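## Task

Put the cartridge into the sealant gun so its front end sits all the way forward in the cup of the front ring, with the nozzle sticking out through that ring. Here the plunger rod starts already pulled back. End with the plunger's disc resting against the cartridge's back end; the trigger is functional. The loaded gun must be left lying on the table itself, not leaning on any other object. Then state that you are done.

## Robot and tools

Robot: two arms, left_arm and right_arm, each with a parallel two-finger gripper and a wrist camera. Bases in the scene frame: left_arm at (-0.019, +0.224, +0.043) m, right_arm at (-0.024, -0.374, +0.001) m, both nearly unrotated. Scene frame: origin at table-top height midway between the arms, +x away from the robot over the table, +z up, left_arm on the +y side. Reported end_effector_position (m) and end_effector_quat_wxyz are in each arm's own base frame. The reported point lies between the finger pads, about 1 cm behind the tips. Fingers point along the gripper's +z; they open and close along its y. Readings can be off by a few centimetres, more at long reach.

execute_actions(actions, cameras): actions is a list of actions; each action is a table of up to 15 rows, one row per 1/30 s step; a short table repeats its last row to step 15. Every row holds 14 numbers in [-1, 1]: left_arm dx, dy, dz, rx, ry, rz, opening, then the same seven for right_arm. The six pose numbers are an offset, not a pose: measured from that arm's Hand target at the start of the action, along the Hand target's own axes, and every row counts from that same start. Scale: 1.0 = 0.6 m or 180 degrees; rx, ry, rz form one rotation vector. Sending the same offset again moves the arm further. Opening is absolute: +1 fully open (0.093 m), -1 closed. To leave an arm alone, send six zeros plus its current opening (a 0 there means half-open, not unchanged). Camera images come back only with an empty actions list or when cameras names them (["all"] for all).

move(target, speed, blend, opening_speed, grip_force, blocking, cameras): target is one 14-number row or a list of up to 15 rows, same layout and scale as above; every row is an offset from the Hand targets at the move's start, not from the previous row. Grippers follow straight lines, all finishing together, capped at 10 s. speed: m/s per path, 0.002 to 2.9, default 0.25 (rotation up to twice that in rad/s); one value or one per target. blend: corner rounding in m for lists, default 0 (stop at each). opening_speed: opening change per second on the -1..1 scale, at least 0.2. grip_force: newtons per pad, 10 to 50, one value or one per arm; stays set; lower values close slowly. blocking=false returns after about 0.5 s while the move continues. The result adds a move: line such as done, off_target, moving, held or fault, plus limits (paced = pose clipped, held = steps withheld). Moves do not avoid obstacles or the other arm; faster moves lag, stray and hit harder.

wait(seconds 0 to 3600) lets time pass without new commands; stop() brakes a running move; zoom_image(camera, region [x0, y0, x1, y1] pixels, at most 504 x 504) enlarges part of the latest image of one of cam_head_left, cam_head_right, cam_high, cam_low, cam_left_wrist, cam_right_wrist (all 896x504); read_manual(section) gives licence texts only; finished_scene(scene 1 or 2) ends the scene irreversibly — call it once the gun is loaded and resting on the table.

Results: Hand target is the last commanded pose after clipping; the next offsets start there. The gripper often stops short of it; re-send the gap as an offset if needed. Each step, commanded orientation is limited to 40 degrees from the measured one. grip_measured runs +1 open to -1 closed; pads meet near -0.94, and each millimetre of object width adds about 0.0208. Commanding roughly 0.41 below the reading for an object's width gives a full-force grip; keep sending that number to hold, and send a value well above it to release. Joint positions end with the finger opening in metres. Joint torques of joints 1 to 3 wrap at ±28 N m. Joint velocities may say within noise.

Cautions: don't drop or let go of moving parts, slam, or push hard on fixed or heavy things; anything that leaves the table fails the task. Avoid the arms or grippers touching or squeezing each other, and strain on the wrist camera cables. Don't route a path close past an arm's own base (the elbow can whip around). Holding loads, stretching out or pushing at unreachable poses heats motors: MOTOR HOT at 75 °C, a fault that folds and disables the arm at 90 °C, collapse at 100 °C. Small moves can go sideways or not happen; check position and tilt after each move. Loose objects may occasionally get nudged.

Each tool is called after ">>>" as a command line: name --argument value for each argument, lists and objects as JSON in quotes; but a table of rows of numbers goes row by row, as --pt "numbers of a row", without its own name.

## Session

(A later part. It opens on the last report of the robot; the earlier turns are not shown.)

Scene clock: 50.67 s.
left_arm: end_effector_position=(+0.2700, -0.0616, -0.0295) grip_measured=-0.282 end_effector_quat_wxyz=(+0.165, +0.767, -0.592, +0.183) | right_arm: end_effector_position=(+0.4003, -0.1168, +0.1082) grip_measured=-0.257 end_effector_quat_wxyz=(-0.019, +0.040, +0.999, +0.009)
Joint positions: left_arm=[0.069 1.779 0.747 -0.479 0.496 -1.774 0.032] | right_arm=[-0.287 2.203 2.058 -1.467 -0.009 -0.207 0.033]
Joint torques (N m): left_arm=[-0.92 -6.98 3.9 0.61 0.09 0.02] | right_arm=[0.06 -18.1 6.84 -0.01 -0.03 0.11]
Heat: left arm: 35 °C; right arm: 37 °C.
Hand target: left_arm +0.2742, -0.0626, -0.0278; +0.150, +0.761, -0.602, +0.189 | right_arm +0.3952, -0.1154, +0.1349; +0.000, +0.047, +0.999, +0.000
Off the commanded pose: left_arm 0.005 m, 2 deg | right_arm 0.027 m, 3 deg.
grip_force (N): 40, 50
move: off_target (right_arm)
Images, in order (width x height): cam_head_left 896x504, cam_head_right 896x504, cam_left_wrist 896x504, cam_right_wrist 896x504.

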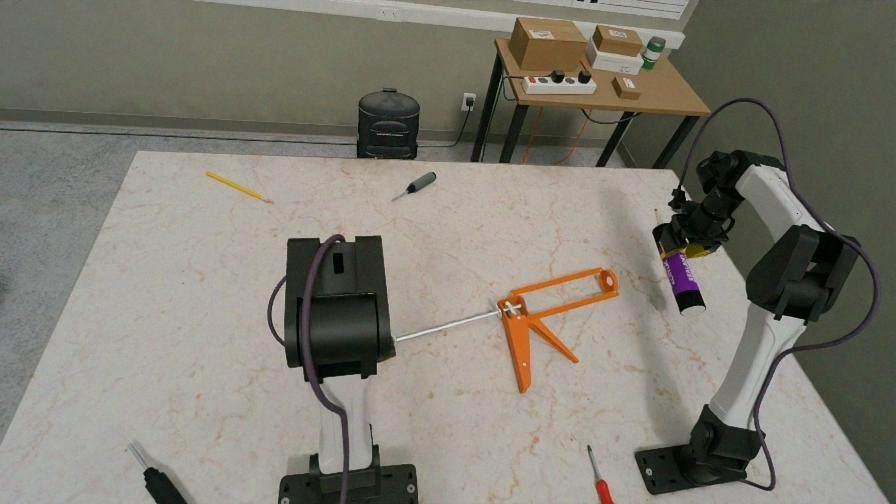

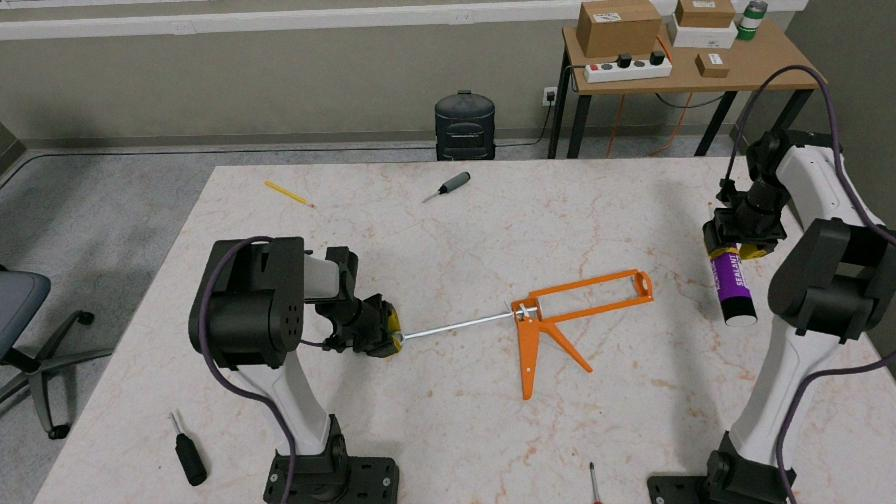

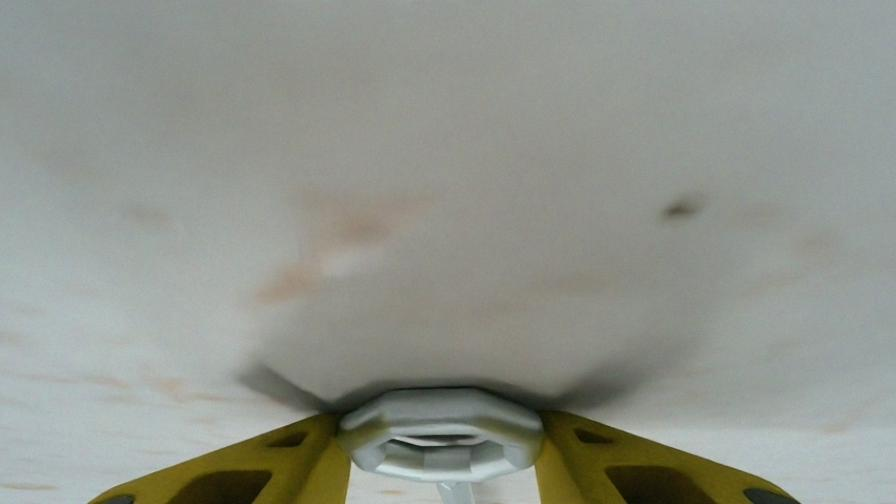

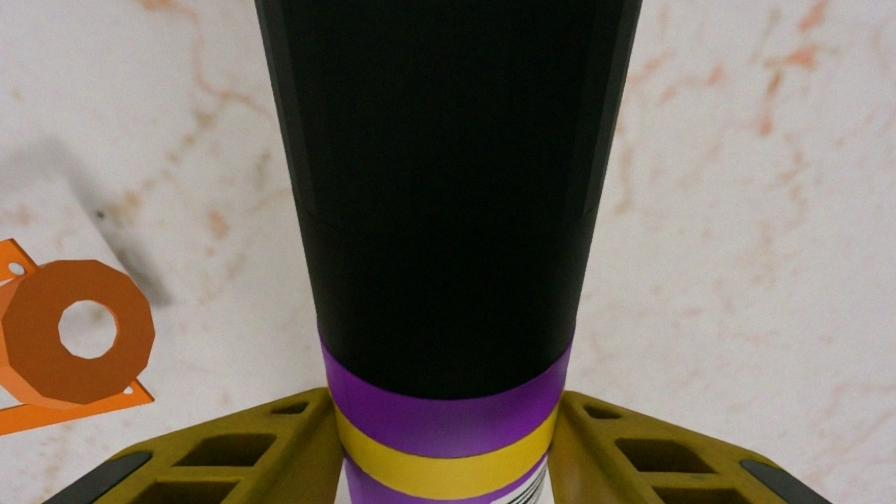

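>>> move --pt "0 0 0 0 0 0 -0.75 0.0686 0.1944 -0.05 0 0 0.2 -0.35" --pt "0 0 0 0 0 0 -0.75 0.1421 0.5112 -0.0417 -0.0421 0.0575 0.4001 -0.35" --speed 0.2 --blend 0.03 --cameras '["cam_right_wrist","cam_head_right","cam_head_left","cam_high"]'

Scene clock: 59.30 s.
left_arm: end_effector_position=(+0.2700, -0.0616, -0.0295) grip_measured=-0.284 end_effector_quat_wxyz=(+0.165, +0.767, -0.592, +0.183) | right_arm: end_effector_position=(+0.3284, +0.1834, +0.1421) grip_measured=-0.257 end_effector_quat_wxyz=(-0.077, +0.621, +0.780, +0.020)
Joint positions: left_arm=[0.069 1.779 0.747 -0.479 0.496 -1.774 0.032] | right_arm=[0.44 2.011 1.891 -1.483 -0.156 1.783 0.033]
Joint torques (N m): left_arm=[-0.92 -6.98 3.9 0.6 0.08 0.03] | right_arm=[0.35 -11.19 11.11 0.42 -0.51 0.11]
Heat: left arm: 35 °C; right arm: 38 °C.
Hand target: left_arm +0.2742, -0.0626, -0.0278; +0.150, +0.761, -0.602, +0.189 | right_arm +0.3394, +0.1981, +0.1600; -0.081, +0.624, +0.774, +0.066
Off the commanded pose: left_arm 0.005 m, 2 deg | right_arm 0.026 m, 5 deg.
grip_force (N): 40, 50
move: off_target (right_arm)
Images, in order (width x height): cam_head_left 896x504, cam_head_right 896x504, cam_high 896x504, cam_right_wrist 896x504.

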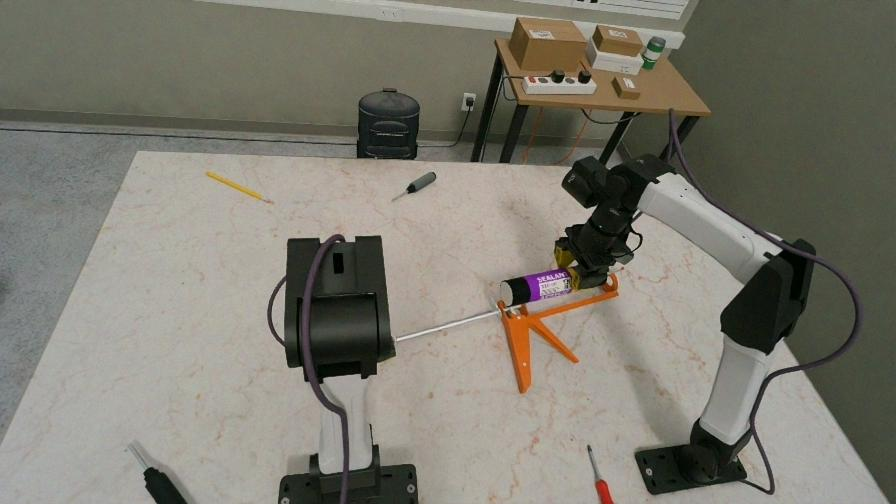

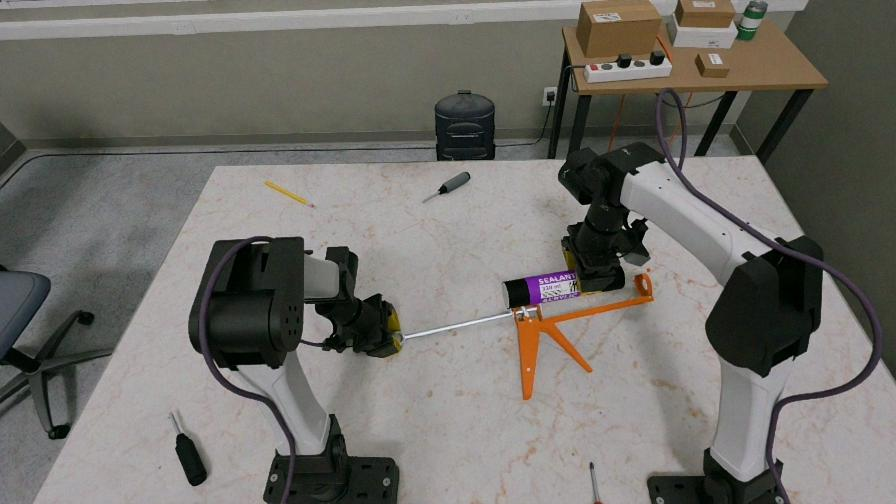

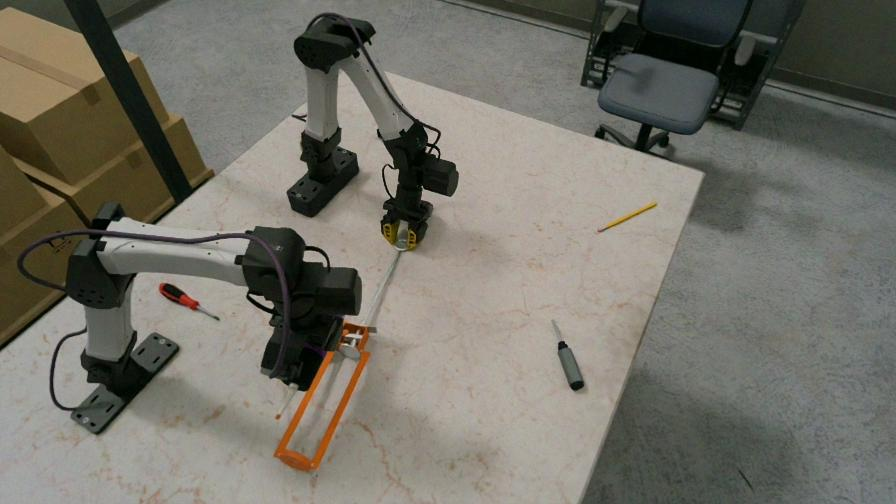

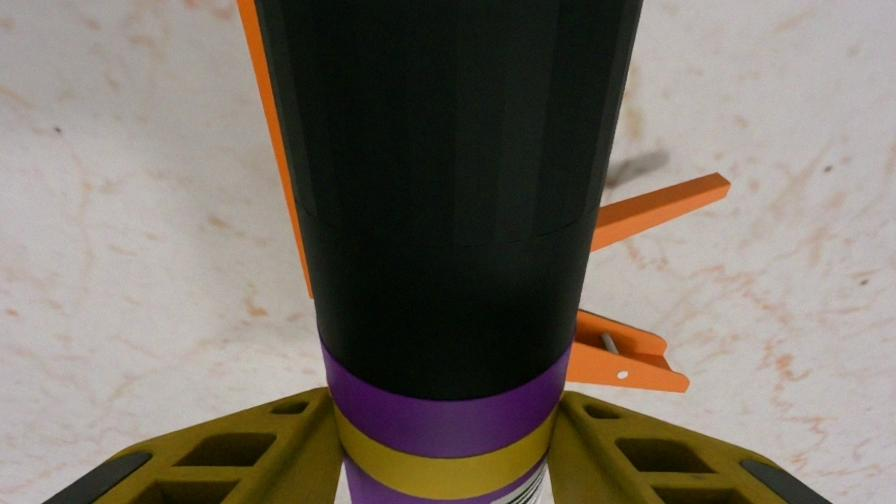

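>>> move --target '[0,0,0,0,0,0,-0.75,0.0102,0.0227,0.0482,-0.0206,0.0317,0,-0.35]' --speed 0.12 --cameras '["cam_right_wrist","cam_head_right","cam_head_left"]'

>>> zoom_image --camera "cam_head_right" --region '[490, 240, 690, 350]'

>>> zoom_image --camera "cam_head_left" --region '[480, 240, 680, 350]'

Scene clock: 61.90 s.
left_arm: end_effector_position=(+0.2700, -0.0616, -0.0295) grip_measured=-0.284 end_effector_quat_wxyz=(+0.165, +0.767, -0.592, +0.183) | right_arm: end_effector_position=(+0.3436, +0.2011, +0.1125) grip_measured=-0.257 end_effector_quat_wxyz=(-0.087, +0.619, +0.777, +0.070)
Joint positions: left_arm=[0.069 1.779 0.747 -0.479 0.496 -1.774 0.032] | right_arm=[0.438 2.011 1.765 -1.276 -0.217 1.789 0.033]
Joint torques (N m): left_arm=[-0.92 -6.98 3.89 0.61 0.09 0.02] | right_arm=[-0.51 -14.38 7.34 0.79 -0.74 0.11]
Heat: left arm: 35 °C; right arm: 38 °C.
Hand target: left_arm +0.2742, -0.0626, -0.0278; +0.150, +0.761, -0.602, +0.189 | right_arm +0.3502, +0.2127, +0.1330; -0.099, +0.622, +0.767, +0.122
Off the commanded pose: left_arm 0.005 m, 2 deg | right_arm 0.024 m, 6 deg.
grip_force (N): 40, 50
move: off_target (right_arm)
Images, in order (width x height): cam_head_left 896x504, cam_head_right 896x504, cam_right_wrist 896x504.

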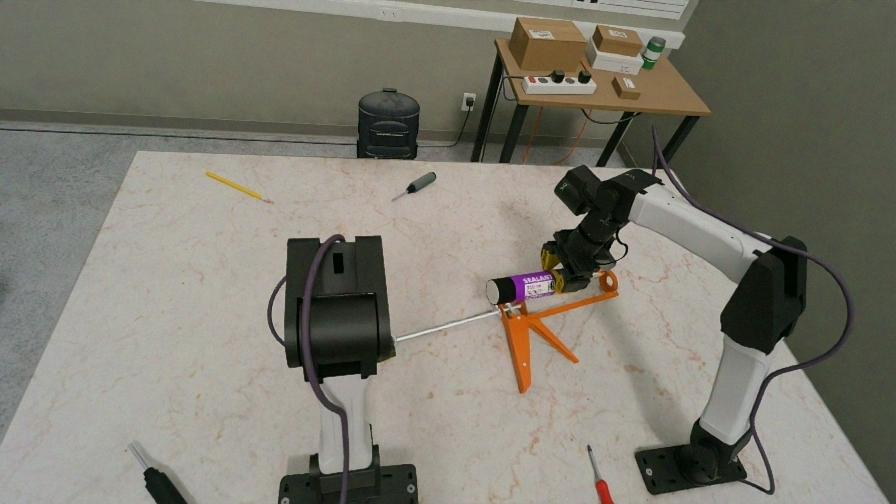

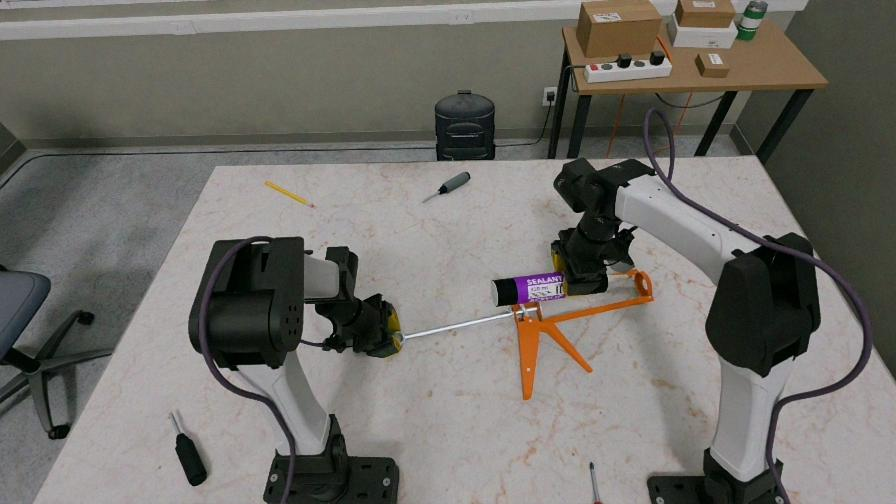

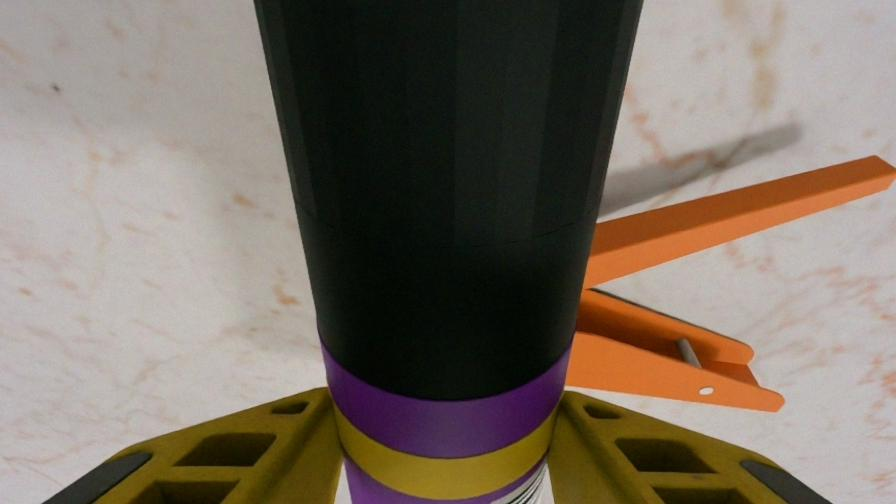

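Scaled by 2.520.

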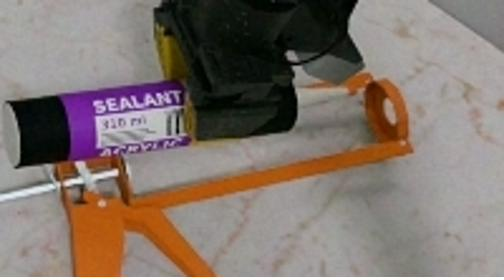

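Scaled by 2.520.

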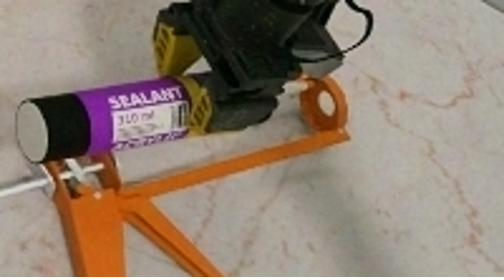

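>>> move --target '[0,0,0,0,0,0,-0.75,-0.0488,-0.0197,0.0462,0,0,0.003,-0.35]' --speed 0.1 --cameras '["cam_right_wrist","cam_head_right","cam_head_left"]'

>>> zoom_image --camera "cam_head_right" --region '[490, 240, 690, 350]'

>>> zoom_image --camera "cam_head_left" --region '[560, 240, 640, 310]'

Scene clock: 64.47 s.
left_arm: end_effector_position=(+0.2704, -0.0615, -0.0295) grip_measured=-0.284 end_effector_quat_wxyz=(+0.165, +0.767, -0.592, +0.184) | right_arm: end_effector_position=(+0.3361, +0.1783, +0.0729) grip_measured=-0.257 end_effector_quat_wxyz=(-0.097, +0.636, +0.763, +0.063)
Joint positions: left_arm=[0.069 1.779 0.747 -0.477 0.496 -1.774 0.032] | right_arm=[0.386 1.982 1.564 -1.133 -0.231 1.778 0.033]
Joint torques (N m): left_arm=[-0.94 -6.99 3.89 0.6 0.09 0.02] | right_arm=[-0.54 -15.53 6.86 0.83 -0.67 -0.13]
Heat: left arm: 35 °C; right arm: 38 °C.
Hand target: left_arm +0.2742, -0.0626, -0.0278; +0.150, +0.761, -0.602, +0.189 | right_arm +0.3446, +0.1917, +0.0970; -0.100, +0.626, +0.764, +0.121
Off the commanded pose: left_arm 0.004 m, 2 deg | right_arm 0.029 m, 7 deg.
grip_force (N): 40, 50
move: off_target (right_arm)
Images, in order (width x height): cam_head_left 896x504, cam_head_right 896x504, cam_right_wrist 896x504.

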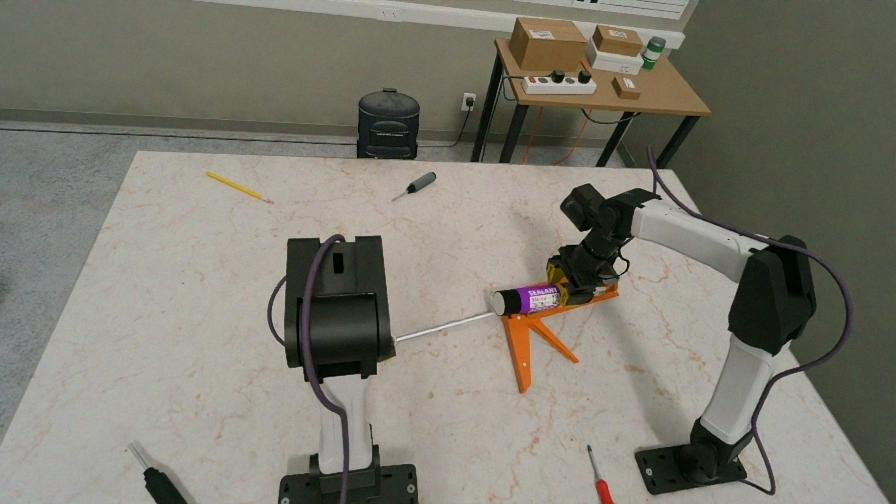

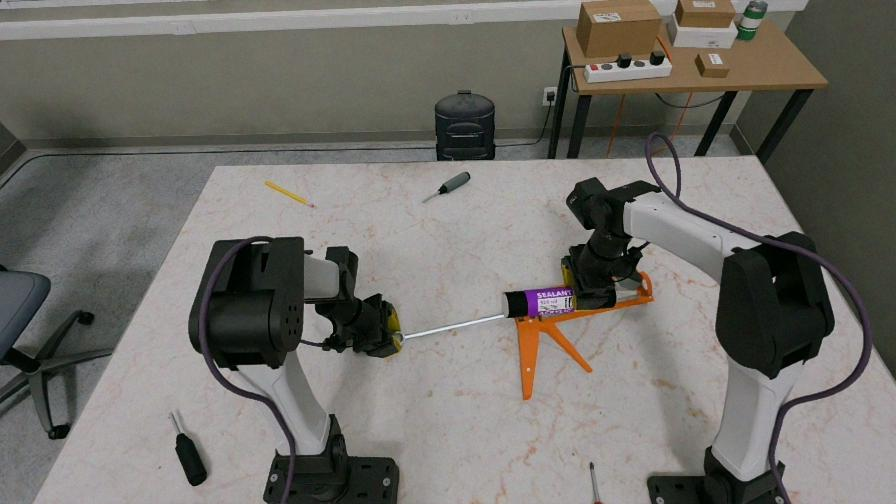

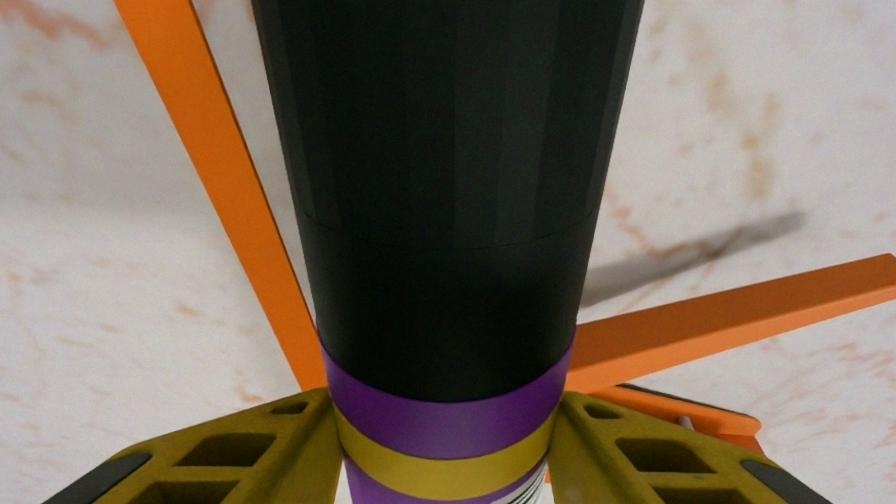

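Scaled by 2.520.

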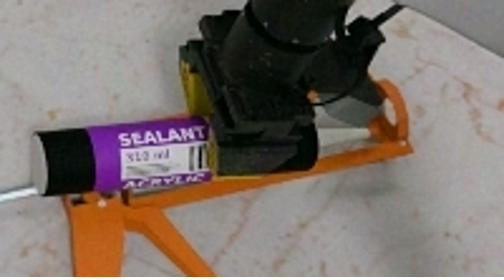

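Scaled by 6.300.

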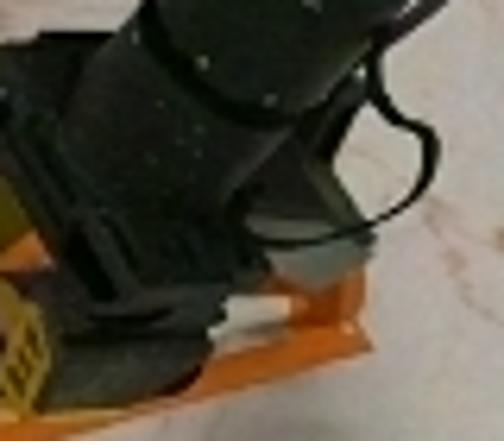

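>>> move --target '[0,0,0,0,0,0,-0.75,0.0015,0.0122,-0.004,0,0,-0.0128,-0.35]' --speed 0.08 --cameras '["cam_head_right","cam_head_left","cam_right_wrist"]'

>>> zoom_image --camera "cam_head_right" --region '[490, 230, 690, 350]'

Scene clock: 68.43 s.
left_arm: end_effector_position=(+0.2704, -0.0615, -0.0295) grip_measured=-0.284 end_effector_quat_wxyz=(+0.165, +0.767, -0.592, +0.184) | right_arm: end_effector_position=(+0.3361, +0.1783, +0.0729) grip_measured=-0.257 end_effector_quat_wxyz=(-0.096, +0.621, +0.775, +0.065)
Joint positions: left_arm=[0.069 1.779 0.747 -0.477 0.496 -1.774 0.032] | right_arm=[0.386 1.982 1.564 -1.133 -0.231 1.738 0.033]
Joint torques (N m): left_arm=[-0.95 -6.99 3.93 0.6 0.08 0.02] | right_arm=[-0.55 -13.46 10.5 0.57 -0.65 -0.16]
Heat: left arm: 36 °C; right arm: 39 °C.
Hand target: left_arm +0.2742, -0.0626, -0.0278; +0.150, +0.761, -0.602, +0.189 | right_arm +0.3516, +0.1932, +0.1000; -0.098, +0.610, +0.776, +0.123
Off the commanded pose: left_arm 0.004 m, 2 deg | right_arm 0.035 m, 7 deg.
grip_force (N): 40, 50
move: off_target (right_arm)
Images, in order (width x height): cam_head_left 896x504, cam_head_right 896x504, cam_right_wrist 896x504.

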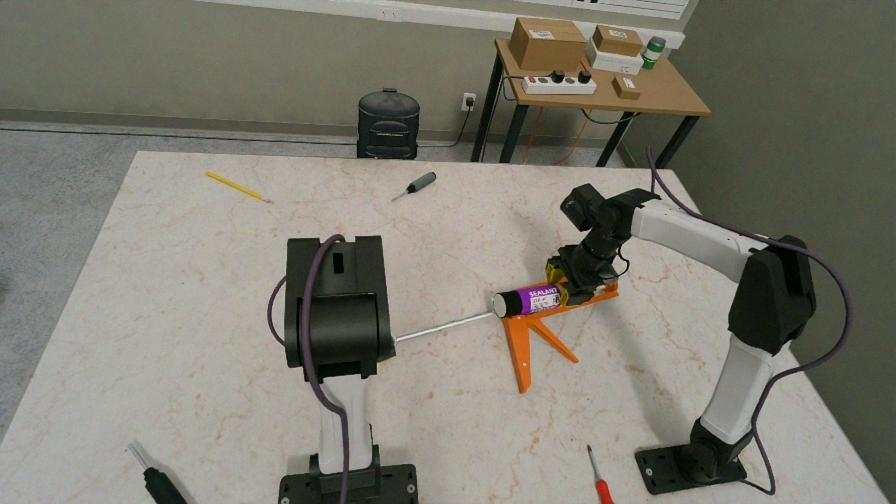

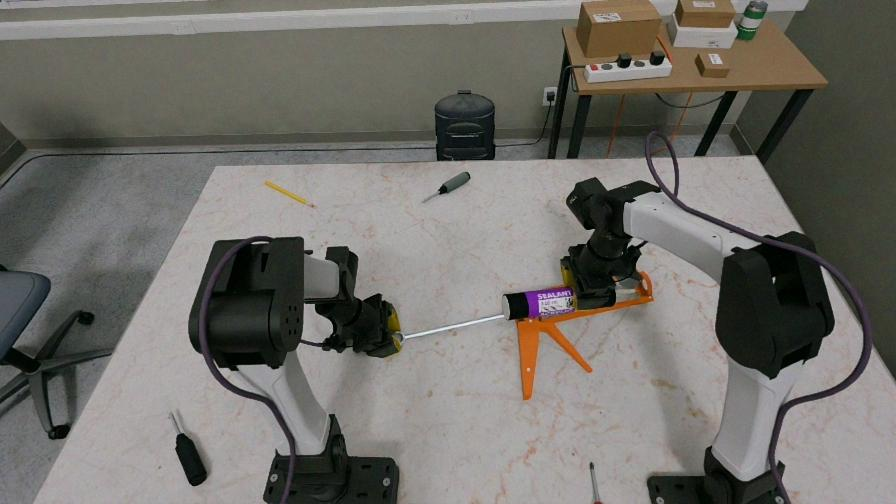

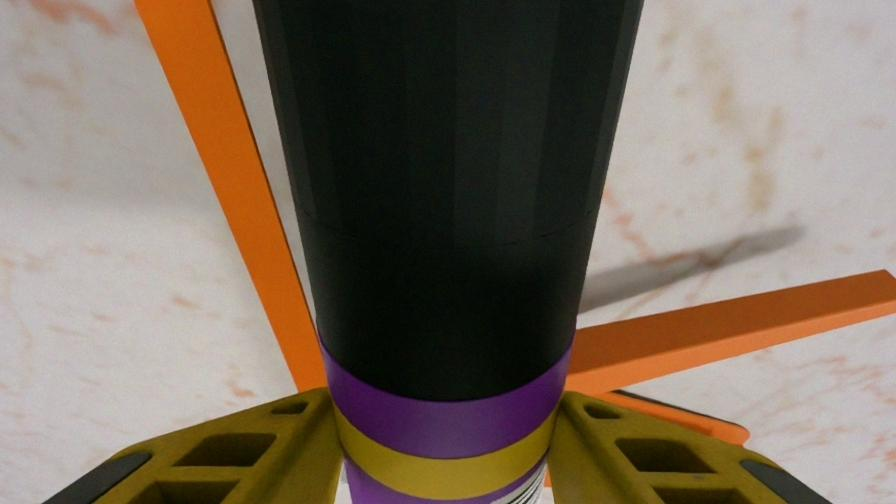

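Scaled by 2.520.

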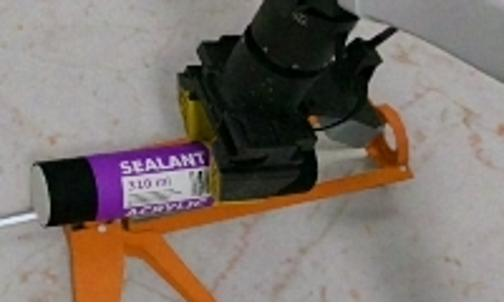

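>>> execute_actions --actions '[[[0,0,0,0,0,0,-0.75,0.0015,0.0122,-0.004,0,0,0,-0.35]]]'

Scene clock: 70.37 s.
left_arm: end_effector_position=(+0.2704, -0.0615, -0.0295) grip_measured=-0.284 end_effector_quat_wxyz=(+0.165, +0.767, -0.592, +0.184) | right_arm: end_effector_position=(+0.3458, +0.1822, +0.0809) grip_measured=-0.257 end_effector_quat_wxyz=(-0.088, +0.618, +0.777, +0.079)
Joint positions: left_arm=[0.069 1.779 0.747 -0.477 0.496 -1.774 0.032] | right_arm=[0.386 1.988 1.604 -1.135 -0.231 1.735 0.033]
Joint torques (N m): left_arm=[-0.92 -7.01 3.85 0.61 0.08 0.02] | right_arm=[-0.51 -11.63 11.43 0.4 -0.64 -0.16]
Heat: left arm: 36 °C; right arm: 40 °C.
Hand target: left_arm +0.2742, -0.0626, -0.0278; +0.150, +0.761, -0.602, +0.189 | right_arm +0.3585, +0.1949, +0.1030; -0.098, +0.610, +0.776, +0.123
Off the commanded pose: left_arm 0.004 m, 2 deg | right_arm 0.028 m, 5 deg.
grip_force (N): 40, 50
Step readings (end_effector_position of left_arm | right_arm):
0: (+0.2704, -0.0615, -0.0295) | (+0.3361, +0.1783, +0.0729)
1: (+0.2704, -0.0615, -0.0295) | (+0.3361, +0.1783, +0.0729)
2: (+0.2704, -0.0615, -0.0295) | (+0.3361, +0.1783, +0.0729)
4: (+0.2704, -0.0615, -0.0295) | (+0.3377, +0.1789, +0.0744)
8: (+0.2704, -0.0615, -0.0295) | (+0.3433, +0.1812, +0.0804)
15: (+0.2704, -0.0615, -0.0295) | (+0.3460, +0.1823, +0.0826)

>>> wait --seconds 0 --cameras '["cam_right_wrist","cam_head_right","cam_head_left"]'

>>> zoom_image --camera "cam_head_right" --region '[590, 250, 670, 320]'

>>> zoom_image --camera "cam_head_left" --region '[560, 240, 640, 310]'

Scene clock: 70.83 s.
left_arm: end_effector_position=(+0.2704, -0.0615, -0.0295) grip_measured=-0.284 end_effector_quat_wxyz=(+0.165, +0.767, -0.592, +0.184) | right_arm: end_effector_position=(+0.3458, +0.1822, +0.0809) grip_measured=-0.257 end_effector_quat_wxyz=(-0.088, +0.618, +0.777, +0.079)
Joint positions: left_arm=[0.069 1.779 0.747 -0.477 0.496 -1.774 0.032] | right_arm=[0.386 1.988 1.604 -1.135 -0.231 1.735 0.033]
Joint torques (N m): left_arm=[-0.94 -6.99 3.93 0.61 0.08 0.03] | right_arm=[-0.5 -11.58 11.45 0.41 -0.68 -0.16]
Heat: left arm: 36 °C; right arm: 40 °C.
Hand target: left_arm +0.2742, -0.0626, -0.0278; +0.150, +0.761, -0.602, +0.189 | right_arm +0.3585, +0.1949, +0.1030; -0.098, +0.610, +0.776, +0.123
Tool commands: left_gripper/opening=-0.75 right_gripper/opening=-0.35
Off the commanded pose: left_arm 0.004 m, 2 deg | right_arm 0.028 m, 5 deg.
grip_force (N): 40, 50
Images, in order (width x height): cam_head_left 896x504, cam_head_right 896x504, cam_right_wrist 896x504.

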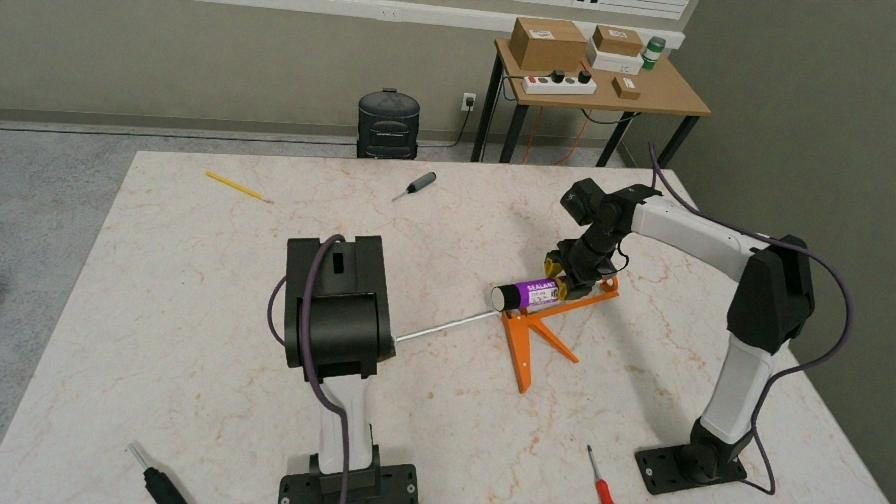

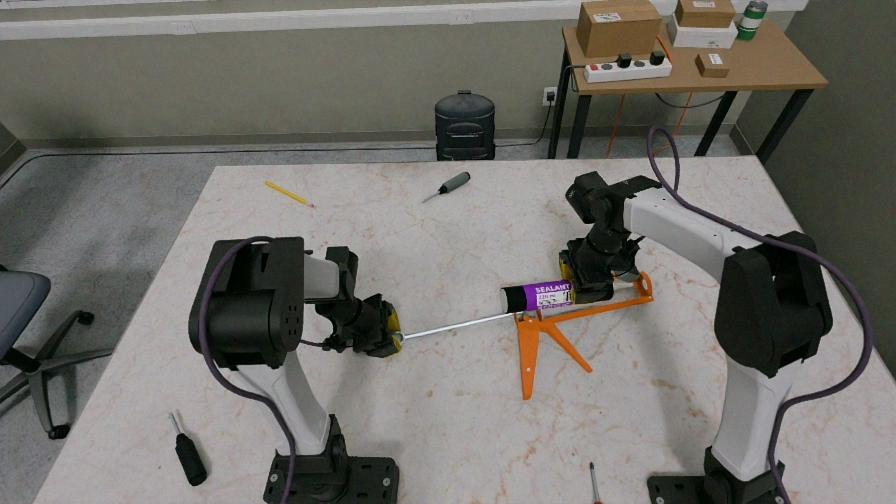

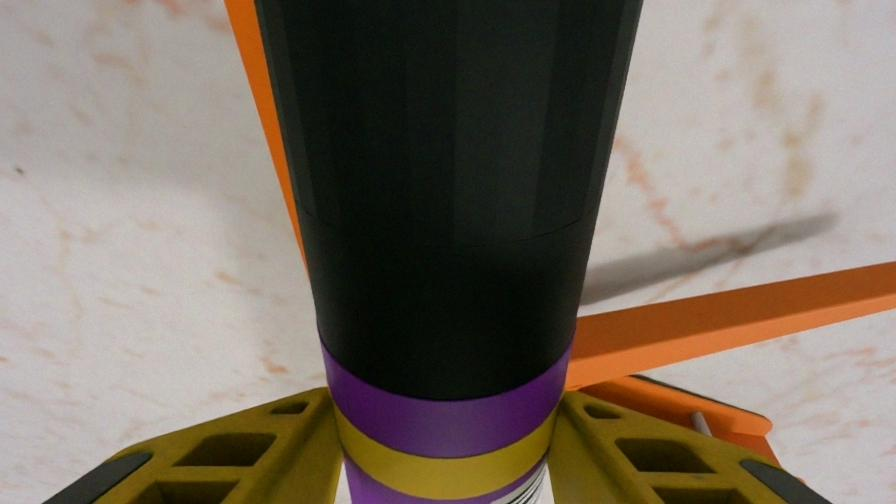

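Scaled by 6.300.

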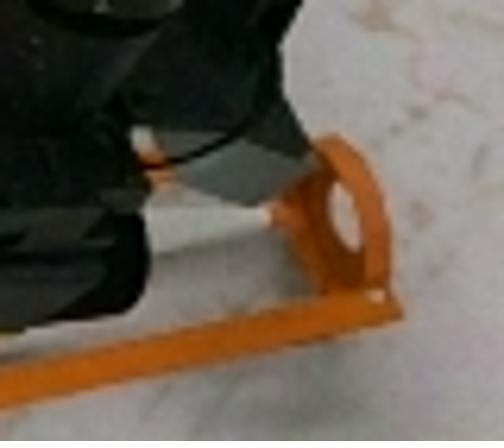

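Scaled by 6.300.

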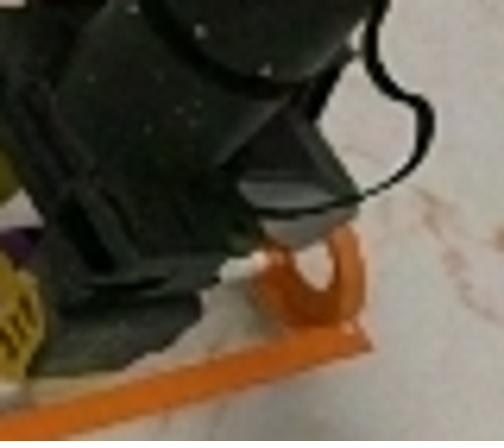

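>>> wait --seconds 0 --cameras '["cam_high","cam_low","cam_right_wrist","cam_left_wrist"]'

>>> zoom_image --camera "cam_right_wrist" --region '[560, 320, 840, 504]'

Scene clock: 73.13 s.
left_arm: end_effector_position=(+0.2704, -0.0615, -0.0295) grip_measured=-0.284 end_effector_quat_wxyz=(+0.165, +0.767, -0.592, +0.184) | right_arm: end_effector_position=(+0.3458, +0.1822, +0.0809) grip_measured=-0.257 end_effector_quat_wxyz=(-0.088, +0.618, +0.777, +0.079)
Joint positions: left_arm=[0.069 1.779 0.747 -0.477 0.496 -1.774 0.032] | right_arm=[0.386 1.988 1.604 -1.135 -0.231 1.735 0.033]
Joint torques (N m): left_arm=[-0.92 -7.01 3.89 0.61 0.08 0.02] | right_arm=[-0.59 -11.62 11.51 0.41 -0.68 -0.17]
Heat: left arm: 36 °C; right arm: 39 °C.
Hand target: left_arm +0.2742, -0.0626, -0.0278; +0.150, +0.761, -0.602, +0.189 | right_arm +0.3585, +0.1949, +0.1030; -0.098, +0.610, +0.776, +0.123
Tool commands: left_gripper/opening=-0.75 right_gripper/opening=-0.35
Off the commanded pose: left_arm 0.004 m, 2 deg | right_arm 0.028 m, 5 deg.
grip_force (N): 40, 50
Images, in order (width x height): cam_high 896x504, cam_low 896x504, cam_left_wrist 896x504, cam_right_wrist 896x504.

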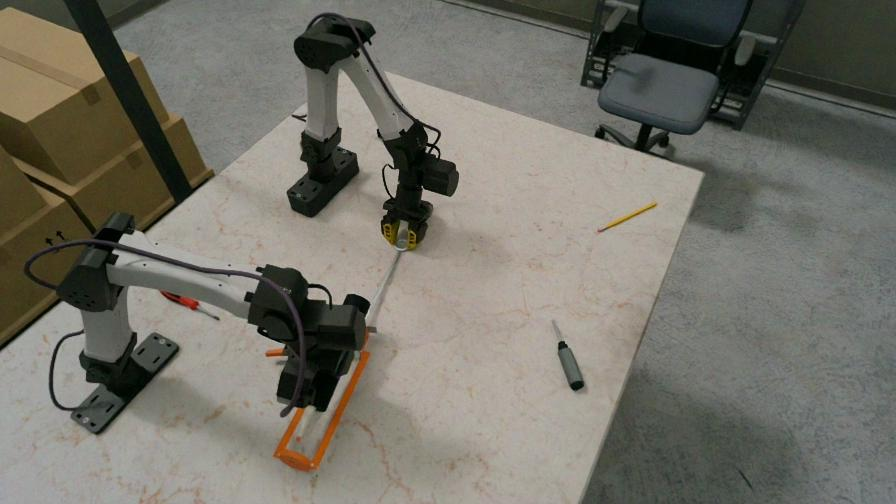

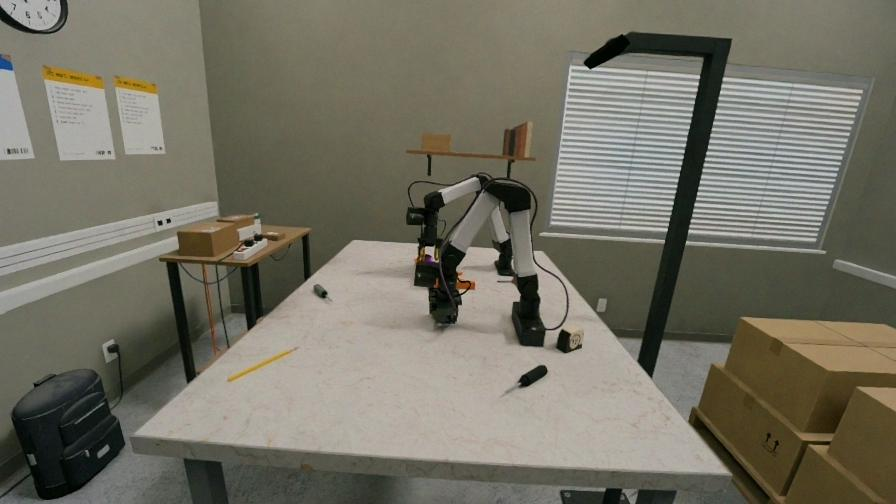

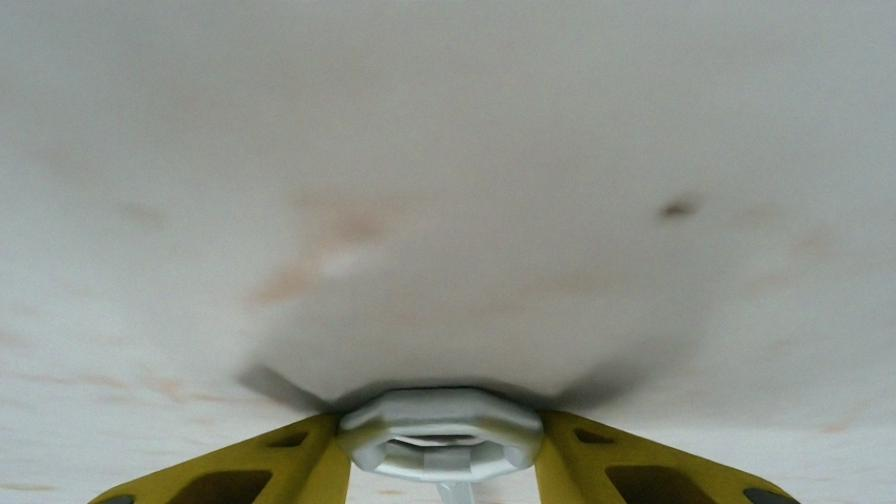

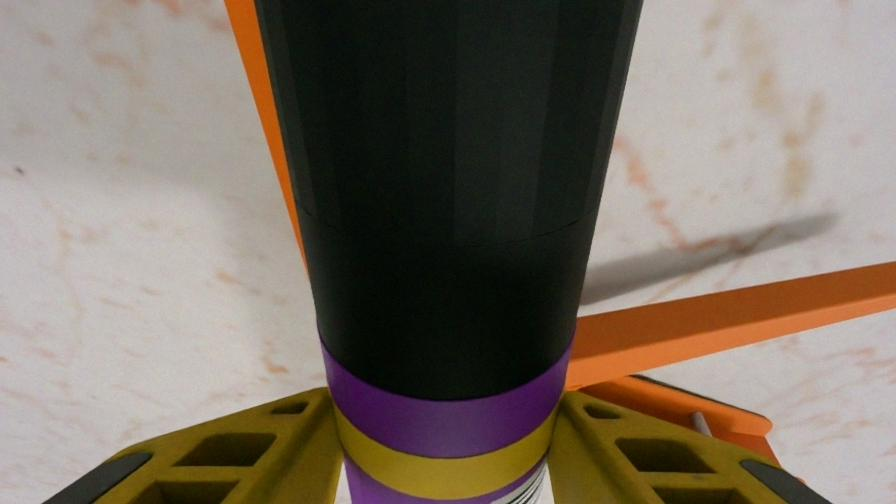

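Scaled by 1.800.

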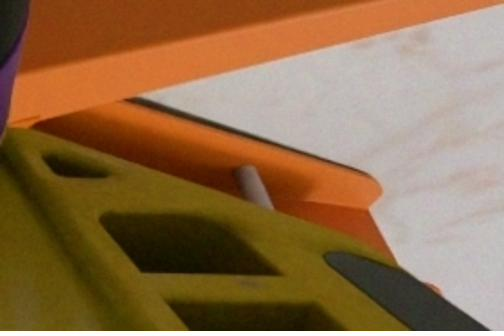

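>>> zoom_image --camera "cam_right_wrist" --region '[0, 0, 500, 300]'

>>> wait --seconds 0 --cameras '["cam_high"]'

>>> zoom_image --camera "cam_high" --region '[250, 320, 410, 480]'

Scaled by 1.008.

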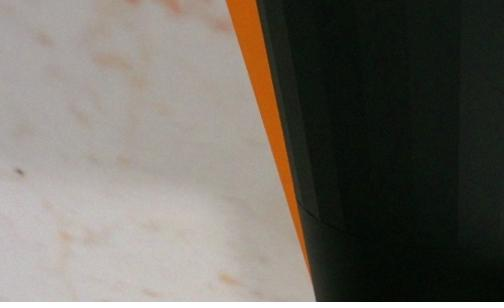

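Scene clock: 73.63 s.
left_arm: end_effector_position=(+0.2704, -0.0615, -0.0295) grip_measured=-0.284 end_effector_quat_wxyz=(+0.165, +0.767, -0.592, +0.184) | right_arm: end_effector_position=(+0.3458, +0.1822, +0.0809) grip_measured=-0.257 end_effector_quat_wxyz=(-0.088, +0.618, +0.777, +0.079)
Joint positions: left_arm=[0.069 1.779 0.747 -0.477 0.496 -1.774 0.032] | right_arm=[0.386 1.988 1.604 -1.135 -0.231 1.735 0.033]
Joint torques (N m): left_arm=[-0.98 -6.97 3.9 0.61 0.08 0.02] | right_arm=[-0.53 -11.62 11.4 0.4 -0.67 -0.15]
Heat: left arm: 36 °C; right arm: 39 °C.
Hand target: left_arm +0.2742, -0.0626, -0.0278; +0.150, +0.761, -0.602, +0.189 | right_arm +0.3585, +0.1949, +0.1030; -0.098, +0.610, +0.776, +0.123
Tool commands: left_gripper/opening=-0.75 right_gripper/opening=-0.35
Off the commanded pose: left_arm 0.004 m, 2 deg | right_arm 0.028 m, 5 deg.
grip_force (N): 40, 50

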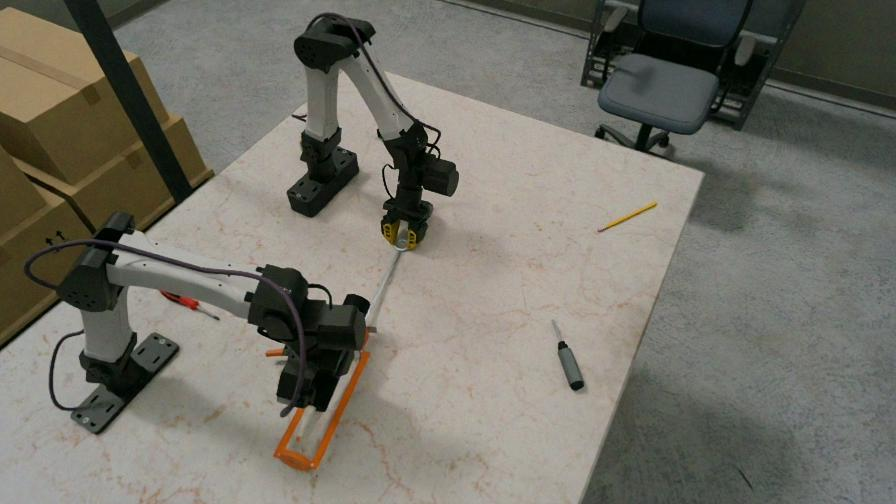

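Scaled by 3.150.

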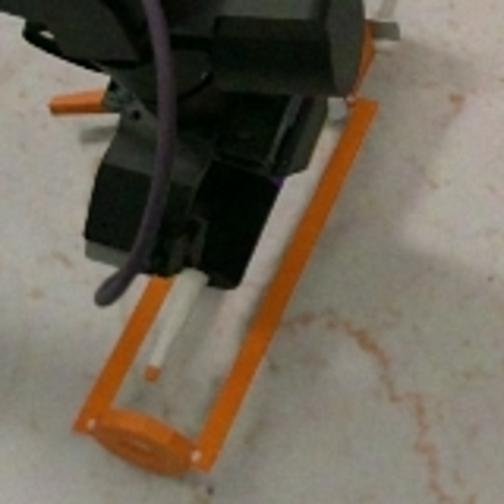

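>>> move --target '[0,0,0,0,0,0,-0.75,-0.0007,0.0182,0.0012,0,0,0,-0.35]' --speed 0.08 --cameras '["cam_high","cam_right_wrist"]'

>>> zoom_image --camera "cam_high" --region '[250, 350, 380, 480]'

Scene clock: 76.00 s.
left_arm: end_effector_position=(+0.2704, -0.0615, -0.0295) grip_measured=-0.284 end_effector_quat_wxyz=(+0.165, +0.767, -0.592, +0.184) | right_arm: end_effector_position=(+0.3559, +0.1863, +0.0807) grip_measured=-0.257 end_effector_quat_wxyz=(-0.088, +0.616, +0.779, +0.079)
Joint positions: left_arm=[0.069 1.779 0.747 -0.477 0.496 -1.774 0.032] | right_arm=[0.386 2.031 1.665 -1.153 -0.231 1.731 0.033]
Joint torques (N m): left_arm=[-0.95 -6.98 3.89 0.6 0.08 0.02] | right_arm=[-0.62 -11.95 11.52 0.4 -0.7 -0.17]
Heat: left arm: 37 °C; right arm: 40 °C.
Hand target: left_arm +0.2742, -0.0626, -0.0278; +0.150, +0.761, -0.602, +0.189 | right_arm +0.3692, +0.1972, +0.1030; -0.098, +0.610, +0.776, +0.123
Off the commanded pose: left_arm 0.004 m, 2 deg | right_arm 0.028 m, 5 deg.
grip_force (N): 40, 50
move: off_target (right_arm)

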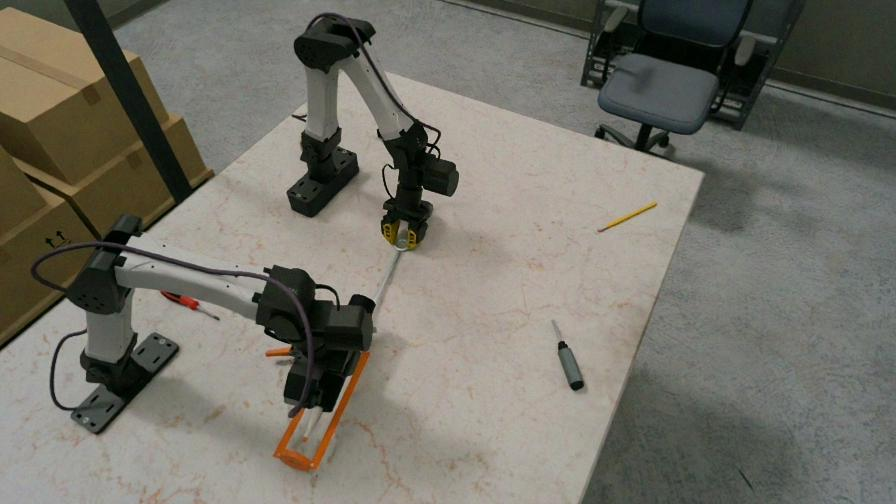

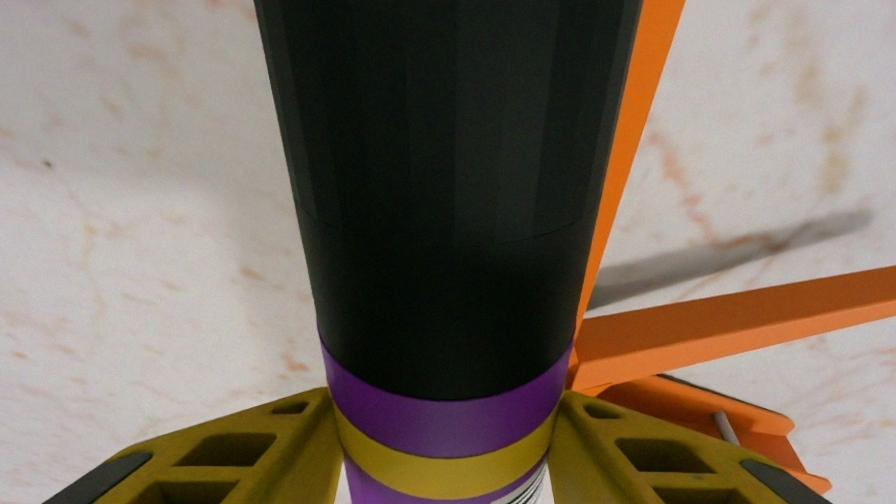

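Scaled by 3.877.

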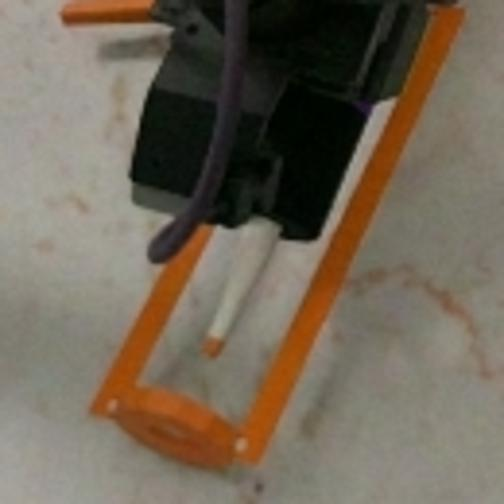

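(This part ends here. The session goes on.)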